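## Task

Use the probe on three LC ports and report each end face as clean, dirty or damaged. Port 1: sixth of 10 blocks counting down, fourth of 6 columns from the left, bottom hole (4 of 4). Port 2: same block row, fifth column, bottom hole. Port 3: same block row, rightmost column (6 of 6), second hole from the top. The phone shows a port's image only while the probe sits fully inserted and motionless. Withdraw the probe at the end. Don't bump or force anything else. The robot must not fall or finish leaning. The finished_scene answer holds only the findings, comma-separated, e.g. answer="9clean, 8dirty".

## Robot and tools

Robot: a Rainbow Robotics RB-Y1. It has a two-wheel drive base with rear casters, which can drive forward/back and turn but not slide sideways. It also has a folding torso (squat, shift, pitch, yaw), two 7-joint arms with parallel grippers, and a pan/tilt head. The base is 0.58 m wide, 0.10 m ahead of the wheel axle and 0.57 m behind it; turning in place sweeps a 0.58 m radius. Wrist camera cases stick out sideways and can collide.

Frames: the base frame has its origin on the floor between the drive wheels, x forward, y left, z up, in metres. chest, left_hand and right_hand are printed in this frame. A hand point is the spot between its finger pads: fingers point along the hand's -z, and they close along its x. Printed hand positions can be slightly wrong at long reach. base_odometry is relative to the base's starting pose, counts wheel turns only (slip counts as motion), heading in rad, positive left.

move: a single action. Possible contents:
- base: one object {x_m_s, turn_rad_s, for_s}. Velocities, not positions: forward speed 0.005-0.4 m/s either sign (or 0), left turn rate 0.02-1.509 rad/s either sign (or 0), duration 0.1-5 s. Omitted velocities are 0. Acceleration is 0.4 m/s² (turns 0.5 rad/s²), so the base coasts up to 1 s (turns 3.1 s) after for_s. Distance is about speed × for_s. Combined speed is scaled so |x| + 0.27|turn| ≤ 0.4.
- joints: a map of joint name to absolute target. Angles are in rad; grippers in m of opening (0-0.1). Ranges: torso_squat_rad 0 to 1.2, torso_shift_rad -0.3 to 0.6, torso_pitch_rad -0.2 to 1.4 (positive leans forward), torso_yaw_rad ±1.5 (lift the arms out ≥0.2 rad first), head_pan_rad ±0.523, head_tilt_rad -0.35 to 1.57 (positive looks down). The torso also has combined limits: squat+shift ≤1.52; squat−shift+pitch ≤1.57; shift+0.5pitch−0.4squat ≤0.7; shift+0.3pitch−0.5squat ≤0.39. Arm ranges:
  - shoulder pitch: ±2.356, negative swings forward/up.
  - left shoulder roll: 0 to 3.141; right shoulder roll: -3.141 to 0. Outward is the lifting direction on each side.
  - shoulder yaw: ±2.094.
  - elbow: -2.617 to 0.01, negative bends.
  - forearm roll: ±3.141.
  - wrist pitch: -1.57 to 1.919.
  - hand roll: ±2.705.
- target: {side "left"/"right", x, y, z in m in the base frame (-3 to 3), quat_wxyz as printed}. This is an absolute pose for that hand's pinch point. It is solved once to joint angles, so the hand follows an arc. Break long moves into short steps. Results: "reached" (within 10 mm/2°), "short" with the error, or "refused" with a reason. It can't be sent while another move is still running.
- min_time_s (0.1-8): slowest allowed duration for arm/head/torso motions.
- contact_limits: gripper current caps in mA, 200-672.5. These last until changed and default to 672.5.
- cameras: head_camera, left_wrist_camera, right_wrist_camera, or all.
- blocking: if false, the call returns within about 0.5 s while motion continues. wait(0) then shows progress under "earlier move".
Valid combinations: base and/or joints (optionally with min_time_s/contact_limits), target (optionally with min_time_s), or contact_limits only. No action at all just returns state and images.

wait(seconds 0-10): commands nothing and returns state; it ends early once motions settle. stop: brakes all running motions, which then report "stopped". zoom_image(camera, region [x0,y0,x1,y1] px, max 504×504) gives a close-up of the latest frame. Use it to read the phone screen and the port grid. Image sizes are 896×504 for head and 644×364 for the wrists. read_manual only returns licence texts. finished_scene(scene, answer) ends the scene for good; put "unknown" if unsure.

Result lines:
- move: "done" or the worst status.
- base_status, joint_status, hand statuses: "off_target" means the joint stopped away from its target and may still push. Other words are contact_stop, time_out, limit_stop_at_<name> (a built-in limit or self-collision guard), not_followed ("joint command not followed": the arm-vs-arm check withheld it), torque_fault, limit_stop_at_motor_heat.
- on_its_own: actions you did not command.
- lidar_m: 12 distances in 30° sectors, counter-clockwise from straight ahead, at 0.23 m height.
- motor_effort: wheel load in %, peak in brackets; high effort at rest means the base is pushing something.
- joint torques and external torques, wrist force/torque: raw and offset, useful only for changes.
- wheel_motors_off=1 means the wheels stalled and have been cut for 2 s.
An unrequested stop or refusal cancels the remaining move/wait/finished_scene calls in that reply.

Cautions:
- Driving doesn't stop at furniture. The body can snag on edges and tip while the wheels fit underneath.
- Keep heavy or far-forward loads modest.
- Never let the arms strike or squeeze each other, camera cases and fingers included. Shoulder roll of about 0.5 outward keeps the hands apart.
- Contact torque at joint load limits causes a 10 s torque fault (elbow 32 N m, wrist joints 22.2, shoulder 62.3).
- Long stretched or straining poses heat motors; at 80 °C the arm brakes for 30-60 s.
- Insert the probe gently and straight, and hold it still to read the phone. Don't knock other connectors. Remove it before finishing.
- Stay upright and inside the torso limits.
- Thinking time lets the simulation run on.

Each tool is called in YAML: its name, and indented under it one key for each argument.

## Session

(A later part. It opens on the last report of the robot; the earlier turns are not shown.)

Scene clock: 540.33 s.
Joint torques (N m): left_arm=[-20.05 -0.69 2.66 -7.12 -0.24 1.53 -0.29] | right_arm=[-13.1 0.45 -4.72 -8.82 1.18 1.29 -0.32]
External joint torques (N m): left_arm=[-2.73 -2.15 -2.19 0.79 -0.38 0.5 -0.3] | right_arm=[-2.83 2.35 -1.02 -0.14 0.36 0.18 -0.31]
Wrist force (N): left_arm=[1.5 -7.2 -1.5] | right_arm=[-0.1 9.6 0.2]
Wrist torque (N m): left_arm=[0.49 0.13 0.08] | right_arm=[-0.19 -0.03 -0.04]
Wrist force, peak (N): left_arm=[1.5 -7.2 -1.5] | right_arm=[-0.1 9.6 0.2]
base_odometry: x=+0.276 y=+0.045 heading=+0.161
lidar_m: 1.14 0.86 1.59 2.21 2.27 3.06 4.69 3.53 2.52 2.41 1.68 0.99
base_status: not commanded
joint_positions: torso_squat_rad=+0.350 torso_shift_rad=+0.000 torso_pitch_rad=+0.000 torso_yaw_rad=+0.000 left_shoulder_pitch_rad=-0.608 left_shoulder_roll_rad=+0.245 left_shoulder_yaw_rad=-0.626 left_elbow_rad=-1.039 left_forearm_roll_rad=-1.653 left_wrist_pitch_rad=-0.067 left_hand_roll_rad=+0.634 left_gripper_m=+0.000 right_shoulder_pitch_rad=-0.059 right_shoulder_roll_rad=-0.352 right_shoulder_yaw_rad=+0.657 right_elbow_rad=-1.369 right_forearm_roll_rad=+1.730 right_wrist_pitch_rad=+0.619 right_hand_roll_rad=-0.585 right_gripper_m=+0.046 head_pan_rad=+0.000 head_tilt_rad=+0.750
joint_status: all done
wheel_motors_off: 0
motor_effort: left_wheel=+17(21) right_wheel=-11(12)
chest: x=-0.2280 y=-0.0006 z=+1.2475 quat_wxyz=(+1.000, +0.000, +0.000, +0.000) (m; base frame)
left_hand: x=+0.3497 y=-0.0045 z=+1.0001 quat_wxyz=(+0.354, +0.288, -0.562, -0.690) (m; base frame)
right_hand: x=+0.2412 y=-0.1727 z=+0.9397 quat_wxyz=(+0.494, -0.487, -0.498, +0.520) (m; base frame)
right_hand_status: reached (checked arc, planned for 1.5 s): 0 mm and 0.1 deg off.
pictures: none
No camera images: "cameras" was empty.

move:
  target: {"side":"right","x":0.2435,"y":-0.1726,"z":0.9400,"quat_wxyz":[0.49408,-0.48713,-0.49848,0.51976]}
  min_time_s: 1.5
  cameras: []

move:
  target: {"side":"right","x":0.2450,"y":-0.1726,"z":0.9400,"quat_wxyz":[0.49408,-0.48713,-0.49848,0.51976]}
  min_time_s: 1.5
  cameras: ["right_wrist_camera"]

Scene clock: 549.20 s.
Joint torques (N m): left_arm=[-19.63 -0.09 2.82 -7.13 -0.19 1.59 -0.2] | right_arm=[-13.33 0.17 -4.64 -8.84 1.19 1.38 -0.38]
External joint torques (N m): left_arm=[-2.32 -1.54 -2.03 0.79 -0.33 0.56 -0.21] | right_arm=[-2.94 2.08 -0.92 -0.17 0.37 0.26 -0.38]
Wrist force (N): left_arm=[1.4 -7.3 -1.5] | right_arm=[-0.3 9.7 0.0]
Wrist torque (N m): left_arm=[0.51 0.12 0.08] | right_arm=[-0.16 -0.08 -0.04]
Wrist force, peak (N): left_arm=[1.4 -7.4 -1.6] | right_arm=[-0.1 10.2 0.3]
move: done
base_odometry: x=+0.276 y=+0.045 heading=+0.161
lidar_m: 1.14 0.86 1.58 2.21 2.28 3.06 4.69 3.53 2.52 2.42 1.69 0.99
base_status: not commanded
joint_positions: torso_squat_rad=+0.350 torso_shift_rad=+0.000 torso_pitch_rad=+0.000 torso_yaw_rad=+0.000 left_shoulder_pitch_rad=-0.608 left_shoulder_roll_rad=+0.245 left_shoulder_yaw_rad=-0.626 left_elbow_rad=-1.039 left_forearm_roll_rad=-1.653 left_wrist_pitch_rad=-0.067 left_hand_roll_rad=+0.634 left_gripper_m=+0.000 right_shoulder_pitch_rad=-0.065 right_shoulder_roll_rad=-0.350 right_shoulder_yaw_rad=+0.656 right_elbow_rad=-1.362 right_forearm_roll_rad=+1.729 right_wrist_pitch_rad=+0.618 right_hand_roll_rad=-0.588 right_gripper_m=+0.046 head_pan_rad=+0.000 head_tilt_rad=+0.750
joint_status: all done
wheel_motors_off: 0
motor_effort: left_wheel=+17(20) right_wheel=-12(12)
chest: x=-0.2280 y=-0.0006 z=+1.2475 quat_wxyz=(+1.000, +0.000, +0.000, +0.000) (m; base frame)
left_hand: x=+0.3497 y=-0.0045 z=+1.0001 quat_wxyz=(+0.354, +0.288, -0.562, -0.690) (m; base frame)
right_hand: x=+0.2432 y=-0.1727 z=+0.9397 quat_wxyz=(+0.494, -0.487, -0.498, +0.520) (m; base frame)
right_hand_status: reached (checked arc, planned for 1.5 s): 0 mm and 0.1 deg off.
pictures: none
No camera images: "cameras" was empty.

Scene clock: 551.03 s.
Joint torques (N m): left_arm=[-19.72 -0.24 2.63 -7.09 -0.3 1.52 -0.26] | right_arm=[-13.6 0.35 -4.88 -8.79 1.15 1.4 -0.29]
External joint torques (N m): left_arm=[-2.41 -1.7 -2.22 0.82 -0.44 0.5 -0.28] | right_arm=[-3.12 2.27 -1.15 -0.13 0.33 0.28 -0.28]
Wrist force (N): left_arm=[1.4 -7.1 -1.5] | right_arm=[-0.1 9.9 0.6]
Wrist torque (N m): left_arm=[0.49 0.11 0.06] | right_arm=[-0.25 -0.04 -0.05]
Wrist force, peak (N): left_arm=[1.5 -7.3 -1.4] | right_arm=[-0.1 10.0 0.2]
move: done
base_odometry: x=+0.276 y=+0.045 heading=+0.161
lidar_m: 1.14 0.86 1.59 2.21 2.28 3.05 4.69 3.54 2.52 2.41 1.69 0.98
base_status: not commanded
joint_positions: torso_squat_rad=+0.350 torso_shift_rad=+0.000 torso_pitch_rad=+0.000 torso_yaw_rad=+0.000 left_shoulder_pitch_rad=-0.608 left_shoulder_roll_rad=+0.245 left_shoulder_yaw_rad=-0.626 left_elbow_rad=-1.039 left_forearm_roll_rad=-1.653 left_wrist_pitch_rad=-0.067 left_hand_roll_rad=+0.634 left_gripper_m=+0.000 right_shoulder_pitch_rad=-0.070 right_shoulder_roll_rad=-0.349 right_shoulder_yaw_rad=+0.656 right_elbow_rad=-1.356 right_forearm_roll_rad=+1.729 right_wrist_pitch_rad=+0.617 right_hand_roll_rad=-0.590 right_gripper_m=+0.046 head_pan_rad=+0.000 head_tilt_rad=+0.750
joint_status: all done
wheel_motors_off: 0
motor_effort: left_wheel=+17(21) right_wheel=-12(12)
chest: x=-0.2280 y=-0.0006 z=+1.2475 quat_wxyz=(+1.000, +0.000, +0.000, +0.000) (m; base frame)
left_hand: x=+0.3497 y=-0.0045 z=+1.0001 quat_wxyz=(+0.354, +0.288, -0.562, -0.690) (m; base frame)
right_hand: x=+0.2447 y=-0.1727 z=+0.9396 quat_wxyz=(+0.494, -0.487, -0.498, +0.520) (m; base frame)
right_hand_status: reached (checked arc, planned for 1.5 s): 0 mm and 0.1 deg off.
pictures: right_wrist_camera

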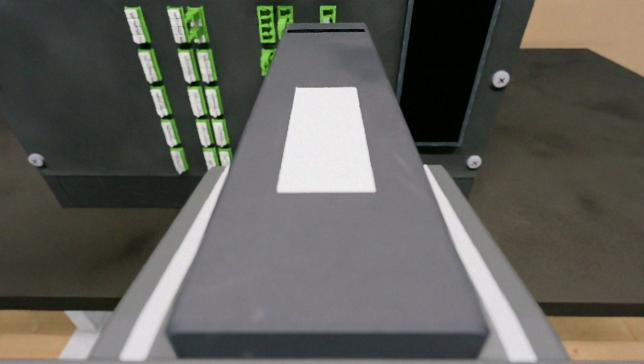

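move:
  target: {"side":"right","x":0.2465,"y":-0.1726,"z":0.9400,"quat_wxyz":[0.49408,-0.48713,-0.49848,0.51976]}
  min_time_s: 1.5
  cameras: ["right_wrist_camera"]

move:
  target: {"side":"right","x":0.2478,"y":-0.1726,"z":0.9400,"quat_wxyz":[0.49408,-0.48713,-0.49848,0.51976]}
  min_time_s: 1.5
  cameras: ["right_wrist_camera"]

Scene clock: 558.70 s.
Joint torques (N m): left_arm=[-19.79 -0.25 2.56 -7.13 -0.23 1.4 -0.23] | right_arm=[-14.4 0.04 -5.26 -8.56 1.08 1.13 -0.33]
External joint torques (N m): left_arm=[-2.48 -1.71 -2.29 0.78 -0.37 0.37 -0.24] | right_arm=[-3.83 1.97 -1.51 0.09 0.26 0 -0.32]
Wrist force (N): left_arm=[1.5 -7.2 -1.4] | right_arm=[0.0 8.8 3.9]
Wrist torque (N m): left_arm=[0.49 0.12 0.06] | right_arm=[-0.39 0.00 -0.08]
Wrist force, peak (N): left_arm=[1.6 -7.4 -1.6] | right_arm=[-0.2 9.5 3.8]
move: done
base_odometry: x=+0.276 y=+0.045 heading=+0.161
lidar_m: 1.14 0.86 1.59 2.21 2.28 3.06 4.68 3.52 2.53 2.41 1.68 0.98
base_status: not commanded
joint_positions: torso_squat_rad=+0.350 torso_shift_rad=+0.000 torso_pitch_rad=+0.000 torso_yaw_rad=+0.000 left_shoulder_pitch_rad=-0.608 left_shoulder_roll_rad=+0.245 left_shoulder_yaw_rad=-0.626 left_elbow_rad=-1.039 left_forearm_roll_rad=-1.653 left_wrist_pitch_rad=-0.067 left_hand_roll_rad=+0.634 left_gripper_m=+0.000 right_shoulder_pitch_rad=-0.075 right_shoulder_roll_rad=-0.348 right_shoulder_yaw_rad=+0.655 right_elbow_rad=-1.351 right_forearm_roll_rad=+1.729 right_wrist_pitch_rad=+0.616 right_hand_roll_rad=-0.592 right_gripper_m=+0.046 head_pan_rad=+0.000 head_tilt_rad=+0.750
joint_status: all done
wheel_motors_off: 0
motor_effort: left_wheel=+19(21) right_wheel=-11(12)
chest: x=-0.2280 y=-0.0006 z=+1.2475 quat_wxyz=(+1.000, +0.000, +0.000, +0.000) (m; base frame)
left_hand: x=+0.3497 y=-0.0045 z=+1.0001 quat_wxyz=(+0.354, +0.288, -0.562, -0.690) (m; base frame)
right_hand: x=+0.2461 y=-0.1727 z=+0.9396 quat_wxyz=(+0.494, -0.487, -0.498, +0.520) (m; base frame)
right_hand_status: reached (checked arc, planned for 1.5 s): 1 mm and 0.1 deg off.
pictures: right_wrist_camera

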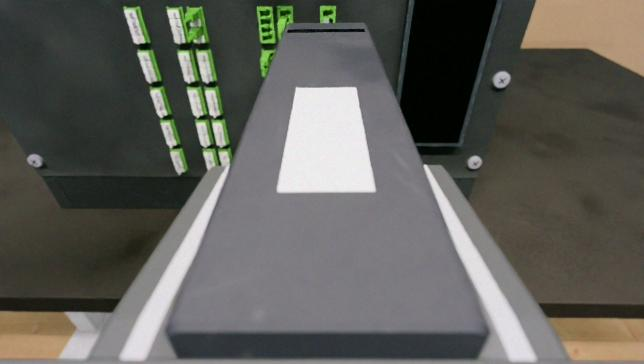

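Scene clock: 560.53 s.
Joint torques (N m): left_arm=[-19.7 -0.26 2.55 -7.07 -0.29 1.67 -0.15] | right_arm=[-15.37 0.15 -5.76 -8.34 0.9 1.02 -0.35]
External joint torques (N m): left_arm=[-2.38 -1.72 -2.29 0.85 -0.43 0.65 -0.16] | right_arm=[-4.73 2.08 -2 0.29 0.09 -0.11 -0.34]
Wrist force (N): left_arm=[1.4 -7.0 -1.6] | right_arm=[-0.2 8.4 8.4]
Wrist torque (N m): left_arm=[0.47 0.13 0.08] | right_arm=[-0.61 -0.02 -0.08]
Wrist force, peak (N): left_arm=[1.5 -7.3 -1.6] | right_arm=[-0.2 8.9 8.4]
move: done
base_odometry: x=+0.276 y=+0.045 heading=+0.161
lidar_m: 1.14 0.86 1.58 2.21 2.27 3.06 4.69 3.53 2.52 2.41 1.69 0.99
base_status: not commanded
joint_positions: torso_squat_rad=+0.350 torso_shift_rad=+0.000 torso_pitch_rad=+0.000 torso_yaw_rad=+0.000 left_shoulder_pitch_rad=-0.608 left_shoulder_roll_rad=+0.245 left_shoulder_yaw_rad=-0.626 left_elbow_rad=-1.039 left_forearm_roll_rad=-1.653 left_wrist_pitch_rad=-0.067 left_hand_roll_rad=+0.634 left_gripper_m=+0.000 right_shoulder_pitch_rad=-0.079 right_shoulder_roll_rad=-0.347 right_shoulder_yaw_rad=+0.655 right_elbow_rad=-1.346 right_forearm_roll_rad=+1.728 right_wrist_pitch_rad=+0.616 right_hand_roll_rad=-0.594 right_gripper_m=+0.046 head_pan_rad=+0.000 head_tilt_rad=+0.750
joint_status: all done
wheel_motors_off: 0
motor_effort: left_wheel=+19(20) right_wheel=-12(12)
chest: x=-0.2280 y=-0.0006 z=+1.2475 quat_wxyz=(+1.000, +0.000, +0.000, +0.000) (m; base frame)
left_hand: x=+0.3497 y=-0.0045 z=+1.0001 quat_wxyz=(+0.354, +0.288, -0.562, -0.690) (m; base frame)
right_hand: x=+0.2473 y=-0.1727 z=+0.9395 quat_wxyz=(+0.494, -0.487, -0.498, +0.520) (m; base frame)
right_hand_status: reached (checked arc, planned for 1.5 s): 1 mm and 0.1 deg off.
pictures: right_wrist_camera

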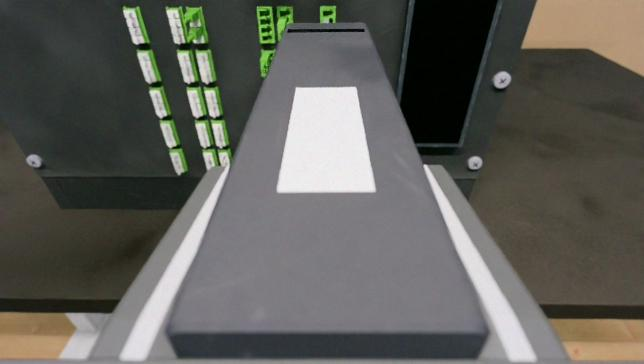

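move:
  target: {"side":"right","x":0.2440,"y":-0.1727,"z":0.9400,"quat_wxyz":[0.49408,-0.48713,-0.49848,0.51976]}
  min_time_s: 1.0
  cameras: []

move:
  target: {"side":"right","x":0.2465,"y":-0.1727,"z":0.9404,"quat_wxyz":[0.49408,-0.48713,-0.49848,0.51976]}
  min_time_s: 1.5
  cameras: ["right_wrist_camera"]

Scene clock: 569.23 s.
Joint torques (N m): left_arm=[-19.94 -0.03 2.73 -6.95 -0.14 1.55 -0.31] | right_arm=[-11.32 -2.74 -2.34 -10.81 1.59 2.02 0.26]
External joint torques (N m): left_arm=[-2.63 -1.48 -2.11 0.97 -0.28 0.53 -0.32] | right_arm=[-0.88 -0.83 1.38 -2.15 0.77 0.9 0.27]
Wrist force (N): left_arm=[1.5 -7.2 -1.5] | right_arm=[0.0 10.0 0.0]
Wrist torque (N m): left_arm=[0.49 0.14 0.07] | right_arm=[-0.15 -0.06 -0.05]
Wrist force, peak (N): left_arm=[1.6 -7.4 -1.6] | right_arm=[-0.2 12.4 -19.3]
move: done
base_odometry: x=+0.276 y=+0.045 heading=+0.161
lidar_m: 1.15 0.86 1.58 2.21 2.28 3.06 4.69 3.52 2.52 2.42 1.68 0.99
base_status: not commanded
joint_positions: torso_squat_rad=+0.350 torso_shift_rad=+0.000 torso_pitch_rad=+0.000 torso_yaw_rad=+0.000 left_shoulder_pitch_rad=-0.608 left_shoulder_roll_rad=+0.245 left_shoulder_yaw_rad=-0.626 left_elbow_rad=-1.039 left_forearm_roll_rad=-1.653 left_wrist_pitch_rad=-0.067 left_hand_roll_rad=+0.634 left_gripper_m=+0.000 right_shoulder_pitch_rad=-0.068 right_shoulder_roll_rad=-0.349 right_shoulder_yaw_rad=+0.656 right_elbow_rad=-1.359 right_forearm_roll_rad=+1.729 right_wrist_pitch_rad=+0.618 right_hand_roll_rad=-0.590 right_gripper_m=+0.046 head_pan_rad=+0.000 head_tilt_rad=+0.750
joint_status: all done
wheel_motors_off: 0
motor_effort: left_wheel=+17(19) right_wheel=-13(13)
chest: x=-0.2278 y=-0.0006 z=+1.2475 quat_wxyz=(+1.000, +0.000, +0.000, +0.000) (m; base frame)
left_hand: x=+0.3498 y=-0.0045 z=+1.0000 quat_wxyz=(+0.354, +0.288, -0.562, -0.690) (m; base frame)
right_hand: x=+0.2441 y=-0.1727 z=+0.9397 quat_wxyz=(+0.494, -0.487, -0.498, +0.520) (m; base frame)
right_hand_status: reached (checked arc, planned for 1.0 s): 0 mm and 0.0 deg off.
pictures: none
No camera images: "cameras" was empty.

Scene clock: 571.07 s.
Joint torques (N m): left_arm=[-19.88 -0.22 2.47 -7.14 -0.3 1.5 -0.26] | right_arm=[-14.85 0.09 -5.68 -8.83 1.04 1.46 0.18]
External joint torques (N m): left_arm=[-2.57 -1.67 -2.38 0.77 -0.44 0.47 -0.27] | right_arm=[-4.31 2.02 -1.93 -0.17 0.23 0.34 0.18]
Wrist force (N): left_arm=[1.3 -7.1 -1.6] | right_arm=[0.3 9.3 5.1]
Wrist torque (N m): left_arm=[0.50 0.10 0.08] | right_arm=[-0.28 -0.09 -0.08]
Wrist force, peak (N): left_arm=[1.5 -7.3 -1.6] | right_arm=[0.0 9.8 5.2]
move: done
base_odometry: x=+0.276 y=+0.045 heading=+0.161
lidar_m: 1.14 0.86 1.59 2.21 2.28 3.06 4.69 3.53 2.52 2.42 1.68 0.98
base_status: not commanded
joint_positions: torso_squat_rad=+0.350 torso_shift_rad=+0.000 torso_pitch_rad=+0.000 torso_yaw_rad=+0.000 left_shoulder_pitch_rad=-0.608 left_shoulder_roll_rad=+0.245 left_shoulder_yaw_rad=-0.626 left_elbow_rad=-1.039 left_forearm_roll_rad=-1.653 left_wrist_pitch_rad=-0.067 left_hand_roll_rad=+0.634 left_gripper_m=+0.000 right_shoulder_pitch_rad=-0.074 right_shoulder_roll_rad=-0.348 right_shoulder_yaw_rad=+0.654 right_elbow_rad=-1.354 right_forearm_roll_rad=+1.727 right_wrist_pitch_rad=+0.615 right_hand_roll_rad=-0.590 right_gripper_m=+0.046 head_pan_rad=+0.000 head_tilt_rad=+0.750
joint_status: all done
wheel_motors_off: 0
motor_effort: left_wheel=+14(19) right_wheel=-13(13)
chest: x=-0.2279 y=-0.0006 z=+1.2475 quat_wxyz=(+1.000, +0.000, +0.000, +0.000) (m; base frame)
left_hand: x=+0.3497 y=-0.0045 z=+1.0001 quat_wxyz=(+0.354, +0.288, -0.562, -0.690) (m; base frame)
right_hand: x=+0.2460 y=-0.1728 z=+0.9399 quat_wxyz=(+0.494, -0.487, -0.498, +0.520) (m; base frame)
right_hand_status: reached (checked arc, planned for 1.5 s): 1 mm and 0.1 deg off.
pictures: right_wrist_camera

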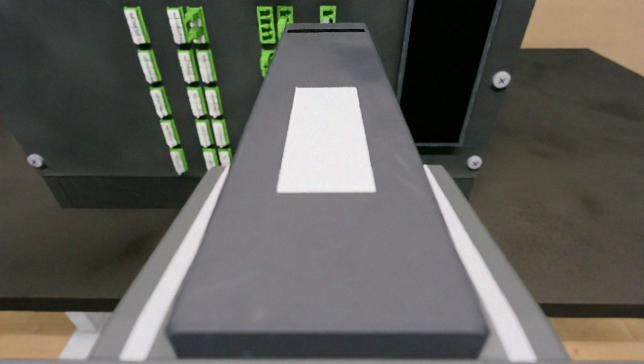

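move:
  target: {"side":"right","x":0.2480,"y":-0.1727,"z":0.9404,"quat_wxyz":[0.49408,-0.48713,-0.49848,0.51976]}
  min_time_s: 1.5
  cameras: ["right_wrist_camera"]

wait:
  seconds: 1.0
  cameras: ["right_wrist_camera"]

Scene clock: 580.97 s.
Joint torques (N m): left_arm=[-20.15 -0.23 2.59 -6.89 -0.26 1.52 -0.38] | right_arm=[-16.88 0.01 -6.5 -8.58 0.87 1.11 -0.36]
External joint torques (N m): left_arm=[-2.84 -1.69 -2.25 1.02 -0.4 0.49 -0.4] | right_arm=[-6.24 1.95 -2.75 0.06 0.05 -0.02 -0.35]
Wrist force (N): left_arm=[1.5 -7.2 -1.5] | right_arm=[0.1 8.9 11.4]
Wrist torque (N m): left_arm=[0.49 0.12 0.08] | right_arm=[-0.58 -0.08 -0.08]
Wrist force, peak (N): left_arm=[1.6 -7.4 -1.6] | right_arm=[0.0 9.0 11.4]
move: done
base_odometry: x=+0.276 y=+0.045 heading=+0.161
lidar_m: 1.14 0.86 1.59 2.21 2.27 3.06 4.69 3.53 2.52 2.41 1.69 0.99
base_status: not commanded
joint_positions: torso_squat_rad=+0.350 torso_shift_rad=+0.000 torso_pitch_rad=+0.000 torso_yaw_rad=+0.000 left_shoulder_pitch_rad=-0.608 left_shoulder_roll_rad=+0.245 left_shoulder_yaw_rad=-0.626 left_elbow_rad=-1.039 left_forearm_roll_rad=-1.653 left_wrist_pitch_rad=-0.067 left_hand_roll_rad=+0.634 left_gripper_m=+0.000 right_shoulder_pitch_rad=-0.078 right_shoulder_roll_rad=-0.347 right_shoulder_yaw_rad=+0.654 right_elbow_rad=-1.348 right_forearm_roll_rad=+1.727 right_wrist_pitch_rad=+0.615 right_hand_roll_rad=-0.591 right_gripper_m=+0.046 head_pan_rad=+0.000 head_tilt_rad=+0.750
joint_status: all done
wheel_motors_off: 0
motor_effort: left_wheel=+17(19) right_wheel=-13(13)
chest: x=-0.2280 y=-0.0006 z=+1.2475 quat_wxyz=(+1.000, +0.000, +0.000, +0.000) (m; base frame)
left_hand: x=+0.3497 y=-0.0045 z=+1.0001 quat_wxyz=(+0.354, +0.288, -0.562, -0.690) (m; base frame)
right_hand: x=+0.2473 y=-0.1727 z=+0.9397 quat_wxyz=(+0.494, -0.487, -0.498, +0.520) (m; base frame)
right_hand_status: reached (checked arc, planned for 1.5 s): 1 mm and 0.1 deg off.
pictures: right_wrist_camera

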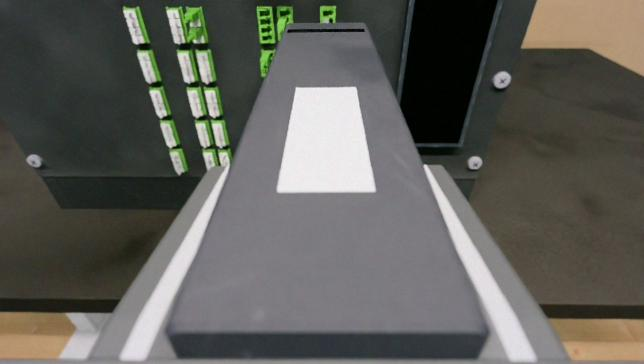

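Scene clock: 581.97 s.
Joint torques (N m): left_arm=[-19.79 -0.12 2.78 -7.05 -0.12 1.54 -0.28] | right_arm=[-16.69 0.11 -6.4 -8.58 0.87 1.06 -0.32]
External joint torques (N m): left_arm=[-2.47 -1.58 -2.06 0.87 -0.26 0.52 -0.3] | right_arm=[-6.05 2.05 -2.64 0.06 0.06 -0.06 -0.31]
Wrist force (N): left_arm=[1.4 -7.2 -1.5] | right_arm=[0.0 9.0 11.3]
Wrist torque (N m): left_arm=[0.49 0.11 0.06] | right_arm=[-0.59 -0.10 -0.08]
Wrist force, peak (N): left_arm=[1.5 -7.3 -1.6] | right_arm=[0.2 8.9 11.4]
base_odometry: x=+0.276 y=+0.045 heading=+0.161
lidar_m: 1.14 0.86 1.58 2.21 2.27 3.06 4.69 3.53 2.53 2.41 1.69 0.99
base_status: not commanded
joint_positions: torso_squat_rad=+0.350 torso_shift_rad=+0.000 torso_pitch_rad=+0.000 torso_yaw_rad=+0.000 left_shoulder_pitch_rad=-0.608 left_shoulder_roll_rad=+0.245 left_shoulder_yaw_rad=-0.626 left_elbow_rad=-1.039 left_forearm_roll_rad=-1.653 left_wrist_pitch_rad=-0.067 left_hand_roll_rad=+0.634 left_gripper_m=+0.000 right_shoulder_pitch_rad=-0.078 right_shoulder_roll_rad=-0.347 right_shoulder_yaw_rad=+0.654 right_elbow_rad=-1.348 right_forearm_roll_rad=+1.727 right_wrist_pitch_rad=+0.615 right_hand_roll_rad=-0.591 right_gripper_m=+0.046 head_pan_rad=+0.000 head_tilt_rad=+0.750
joint_status: all done
wheel_motors_off: 0
motor_effort: left_wheel=+18(19) right_wheel=-12(13)
chest: x=-0.2280 y=-0.0006 z=+1.2475 quat_wxyz=(+1.000, +0.000, +0.000, +0.000) (m; base frame)
left_hand: x=+0.3497 y=-0.0045 z=+1.0001 quat_wxyz=(+0.354, +0.288, -0.562, -0.690) (m; base frame)
right_hand: x=+0.2473 y=-0.1727 z=+0.9397 quat_wxyz=(+0.494, -0.487, -0.498, +0.520) (m; base frame)
right_hand_status: reached (checked arc, planned for 1.5 s): 1 mm and 0.1 deg off.
wait: 1.00 s; at rest by 0.27 s
pictures: right_wrist_camera

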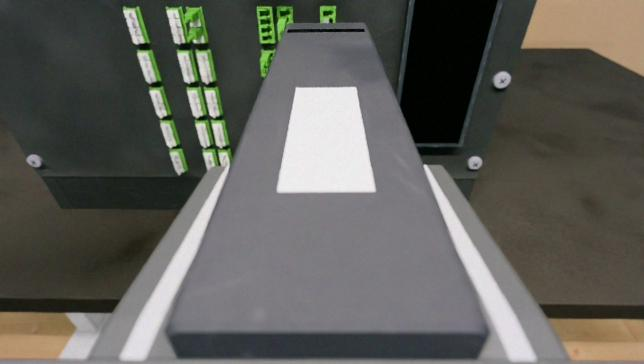

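move:
  target: {"side":"right","x":0.2435,"y":-0.1728,"z":0.9397,"quat_wxyz":[0.49348,-0.48775,-0.49907,0.51917]}
  min_time_s: 1.5
  cameras: []

move:
  target: {"side":"right","x":0.2460,"y":-0.1727,"z":0.9400,"quat_wxyz":[0.49348,-0.48775,-0.49907,0.51917]}
  min_time_s: 1.5
  cameras: []

move:
  target: {"side":"right","x":0.2475,"y":-0.1727,"z":0.9400,"quat_wxyz":[0.49348,-0.48775,-0.49907,0.51917]}
  min_time_s: 1.5
  cameras: ["right_wrist_camera"]

Scene clock: 621.13 s.
Joint torques (N m): left_arm=[-19.85 -0.56 2.71 -7.17 -0.27 1.48 -0.22] | right_arm=[-11.64 -2.81 -3.13 -11.05 1.78 2.2 -0.31]
External joint torques (N m): left_arm=[-2.54 -2.01 -2.14 0.75 -0.4 0.46 -0.24] | right_arm=[-1.22 -0.89 0.6 -2.41 0.96 1.07 -0.3]
Wrist force (N): left_arm=[1.6 -7.2 -1.6] | right_arm=[0.0 9.9 0.2]
Wrist torque (N m): left_arm=[0.49 0.13 0.06] | right_arm=[-0.01 -0.10 -0.05]
Wrist force, peak (N): left_arm=[1.5 -7.4 -1.7] | right_arm=[0.3 13.3 -16.8]
move: done
base_odometry: x=+0.276 y=+0.045 heading=+0.161
lidar_m: 1.14 0.86 1.58 2.21 2.28 3.06 4.69 3.52 2.52 2.42 1.68 0.99
base_status: not commanded
joint_positions: torso_squat_rad=+0.350 torso_shift_rad=+0.000 torso_pitch_rad=+0.000 torso_yaw_rad=+0.000 left_shoulder_pitch_rad=-0.608 left_shoulder_roll_rad=+0.245 left_shoulder_yaw_rad=-0.626 left_elbow_rad=-1.039 left_forearm_roll_rad=-1.653 left_wrist_pitch_rad=-0.067 left_hand_roll_rad=+0.634 left_gripper_m=+0.000 right_shoulder_pitch_rad=-0.068 right_shoulder_roll_rad=-0.350 right_shoulder_yaw_rad=+0.659 right_elbow_rad=-1.356 right_forearm_roll_rad=+1.734 right_wrist_pitch_rad=+0.622 right_hand_roll_rad=-0.596 right_gripper_m=+0.046 head_pan_rad=+0.000 head_tilt_rad=+0.750
joint_status: all done
wheel_motors_off: 0
motor_effort: left_wheel=+17(19) right_wheel=-12(13)
chest: x=-0.2278 y=-0.0006 z=+1.2475 quat_wxyz=(+1.000, +0.000, +0.000, +0.000) (m; base frame)
left_hand: x=+0.3498 y=-0.0045 z=+1.0000 quat_wxyz=(+0.354, +0.288, -0.562, -0.690) (m; base frame)
right_hand: x=+0.2436 y=-0.1728 z=+0.9393 quat_wxyz=(+0.494, -0.487, -0.499, +0.519) (m; base frame)
right_hand_status: reached (checked arc, planned for 1.5 s): 0 mm and 0.1 deg off.
pictures: none
No camera images: "cameras" was empty.

Scene clock: 622.97 s.
Joint torques (N m): left_arm=[-19.76 -0.57 2.86 -7.06 -0.14 1.47 -0.16] | right_arm=[-14.3 0.27 -5.5 -9.22 1.32 1.71 -0.4]
External joint torques (N m): left_arm=[-2.45 -2.02 -1.98 0.85 -0.28 0.44 -0.17] | right_arm=[-3.76 2.21 -1.75 -0.59 0.5 0.57 -0.4]
Wrist force (N): left_arm=[1.3 -7.2 -1.6] | right_arm=[0.2 10.4 1.0]
Wrist torque (N m): left_arm=[0.49 0.11 0.07] | right_arm=[0.02 -0.09 -0.05]
Wrist force, peak (N): left_arm=[1.4 -7.4 -1.4] | right_arm=[0.0 10.9 1.0]
move: done
base_odometry: x=+0.276 y=+0.045 heading=+0.161
lidar_m: 1.14 0.86 1.59 2.21 2.28 3.06 4.69 3.52 2.53 2.41 1.69 0.98
base_status: not commanded
joint_positions: torso_squat_rad=+0.350 torso_shift_rad=+0.000 torso_pitch_rad=+0.000 torso_yaw_rad=+0.000 left_shoulder_pitch_rad=-0.608 left_shoulder_roll_rad=+0.245 left_shoulder_yaw_rad=-0.626 left_elbow_rad=-1.039 left_forearm_roll_rad=-1.653 left_wrist_pitch_rad=-0.067 left_hand_roll_rad=+0.634 left_gripper_m=+0.000 right_shoulder_pitch_rad=-0.074 right_shoulder_roll_rad=-0.349 right_shoulder_yaw_rad=+0.658 right_elbow_rad=-1.350 right_forearm_roll_rad=+1.733 right_wrist_pitch_rad=+0.620 right_hand_roll_rad=-0.597 right_gripper_m=+0.046 head_pan_rad=+0.000 head_tilt_rad=+0.750
joint_status: all done
wheel_motors_off: 0
motor_effort: left_wheel=+17(19) right_wheel=-12(13)
chest: x=-0.2278 y=-0.0006 z=+1.2475 quat_wxyz=(+1.000, +0.000, +0.000, +0.000) (m; base frame)
left_hand: x=+0.3498 y=-0.0045 z=+1.0000 quat_wxyz=(+0.354, +0.288, -0.562, -0.690) (m; base frame)
right_hand: x=+0.2456 y=-0.1728 z=+0.9395 quat_wxyz=(+0.494, -0.488, -0.499, +0.520) (m; base frame)
right_hand_status: reached (checked arc, planned for 1.5 s): 1 mm and 0.1 deg off.
pictures: none
No camera images: "cameras" was empty.

Scene clock: 624.80 s.
Joint torques (N m): left_arm=[-19.83 -0.12 2.99 -7.15 -0.29 1.55 -0.13] | right_arm=[-15.03 0.07 -5.37 -8.97 1.2 1.62 -0.35]
External joint torques (N m): left_arm=[-2.52 -1.58 -1.85 0.76 -0.43 0.52 -0.15] | right_arm=[-4.41 2.01 -1.61 -0.35 0.39 0.48 -0.35]
Wrist force (N): left_arm=[1.4 -7.2 -1.5] | right_arm=[0.1 10.0 3.9]
Wrist torque (N m): left_arm=[0.50 0.12 0.07] | right_arm=[-0.14 -0.09 -0.05]
Wrist force, peak (N): left_arm=[1.4 -7.3 -1.7] | right_arm=[-0.1 10.3 3.9]
move: done
base_odometry: x=+0.276 y=+0.045 heading=+0.161
lidar_m: 1.14 0.86 1.58 2.21 2.28 3.06 4.69 3.52 2.52 2.42 1.68 0.98
base_status: not commanded
joint_positions: torso_squat_rad=+0.350 torso_shift_rad=+0.000 torso_pitch_rad=+0.000 torso_yaw_rad=+0.000 left_shoulder_pitch_rad=-0.608 left_shoulder_roll_rad=+0.245 left_shoulder_yaw_rad=-0.626 left_elbow_rad=-1.039 left_forearm_roll_rad=-1.653 left_wrist_pitch_rad=-0.067 left_hand_roll_rad=+0.634 left_gripper_m=+0.000 right_shoulder_pitch_rad=-0.079 right_shoulder_roll_rad=-0.348 right_shoulder_yaw_rad=+0.657 right_elbow_rad=-1.344 right_forearm_roll_rad=+1.733 right_wrist_pitch_rad=+0.620 right_hand_roll_rad=-0.599 right_gripper_m=+0.046 head_pan_rad=+0.000 head_tilt_rad=+0.750
joint_status: all done
wheel_motors_off: 0
motor_effort: left_wheel=+15(20) right_wheel=-12(13)
chest: x=-0.2278 y=-0.0006 z=+1.2475 quat_wxyz=(+1.000, +0.000, +0.000, +0.000) (m; base frame)
left_hand: x=+0.3498 y=-0.0045 z=+1.0000 quat_wxyz=(+0.354, +0.288, -0.562, -0.690) (m; base frame)
right_hand: x=+0.2470 y=-0.1728 z=+0.9394 quat_wxyz=(+0.494, -0.487, -0.499, +0.520) (m; base frame)
right_hand_status: reached (checked arc, planned for 1.5 s): 1 mm and 0.1 deg off.
pictures: right_wrist_camera

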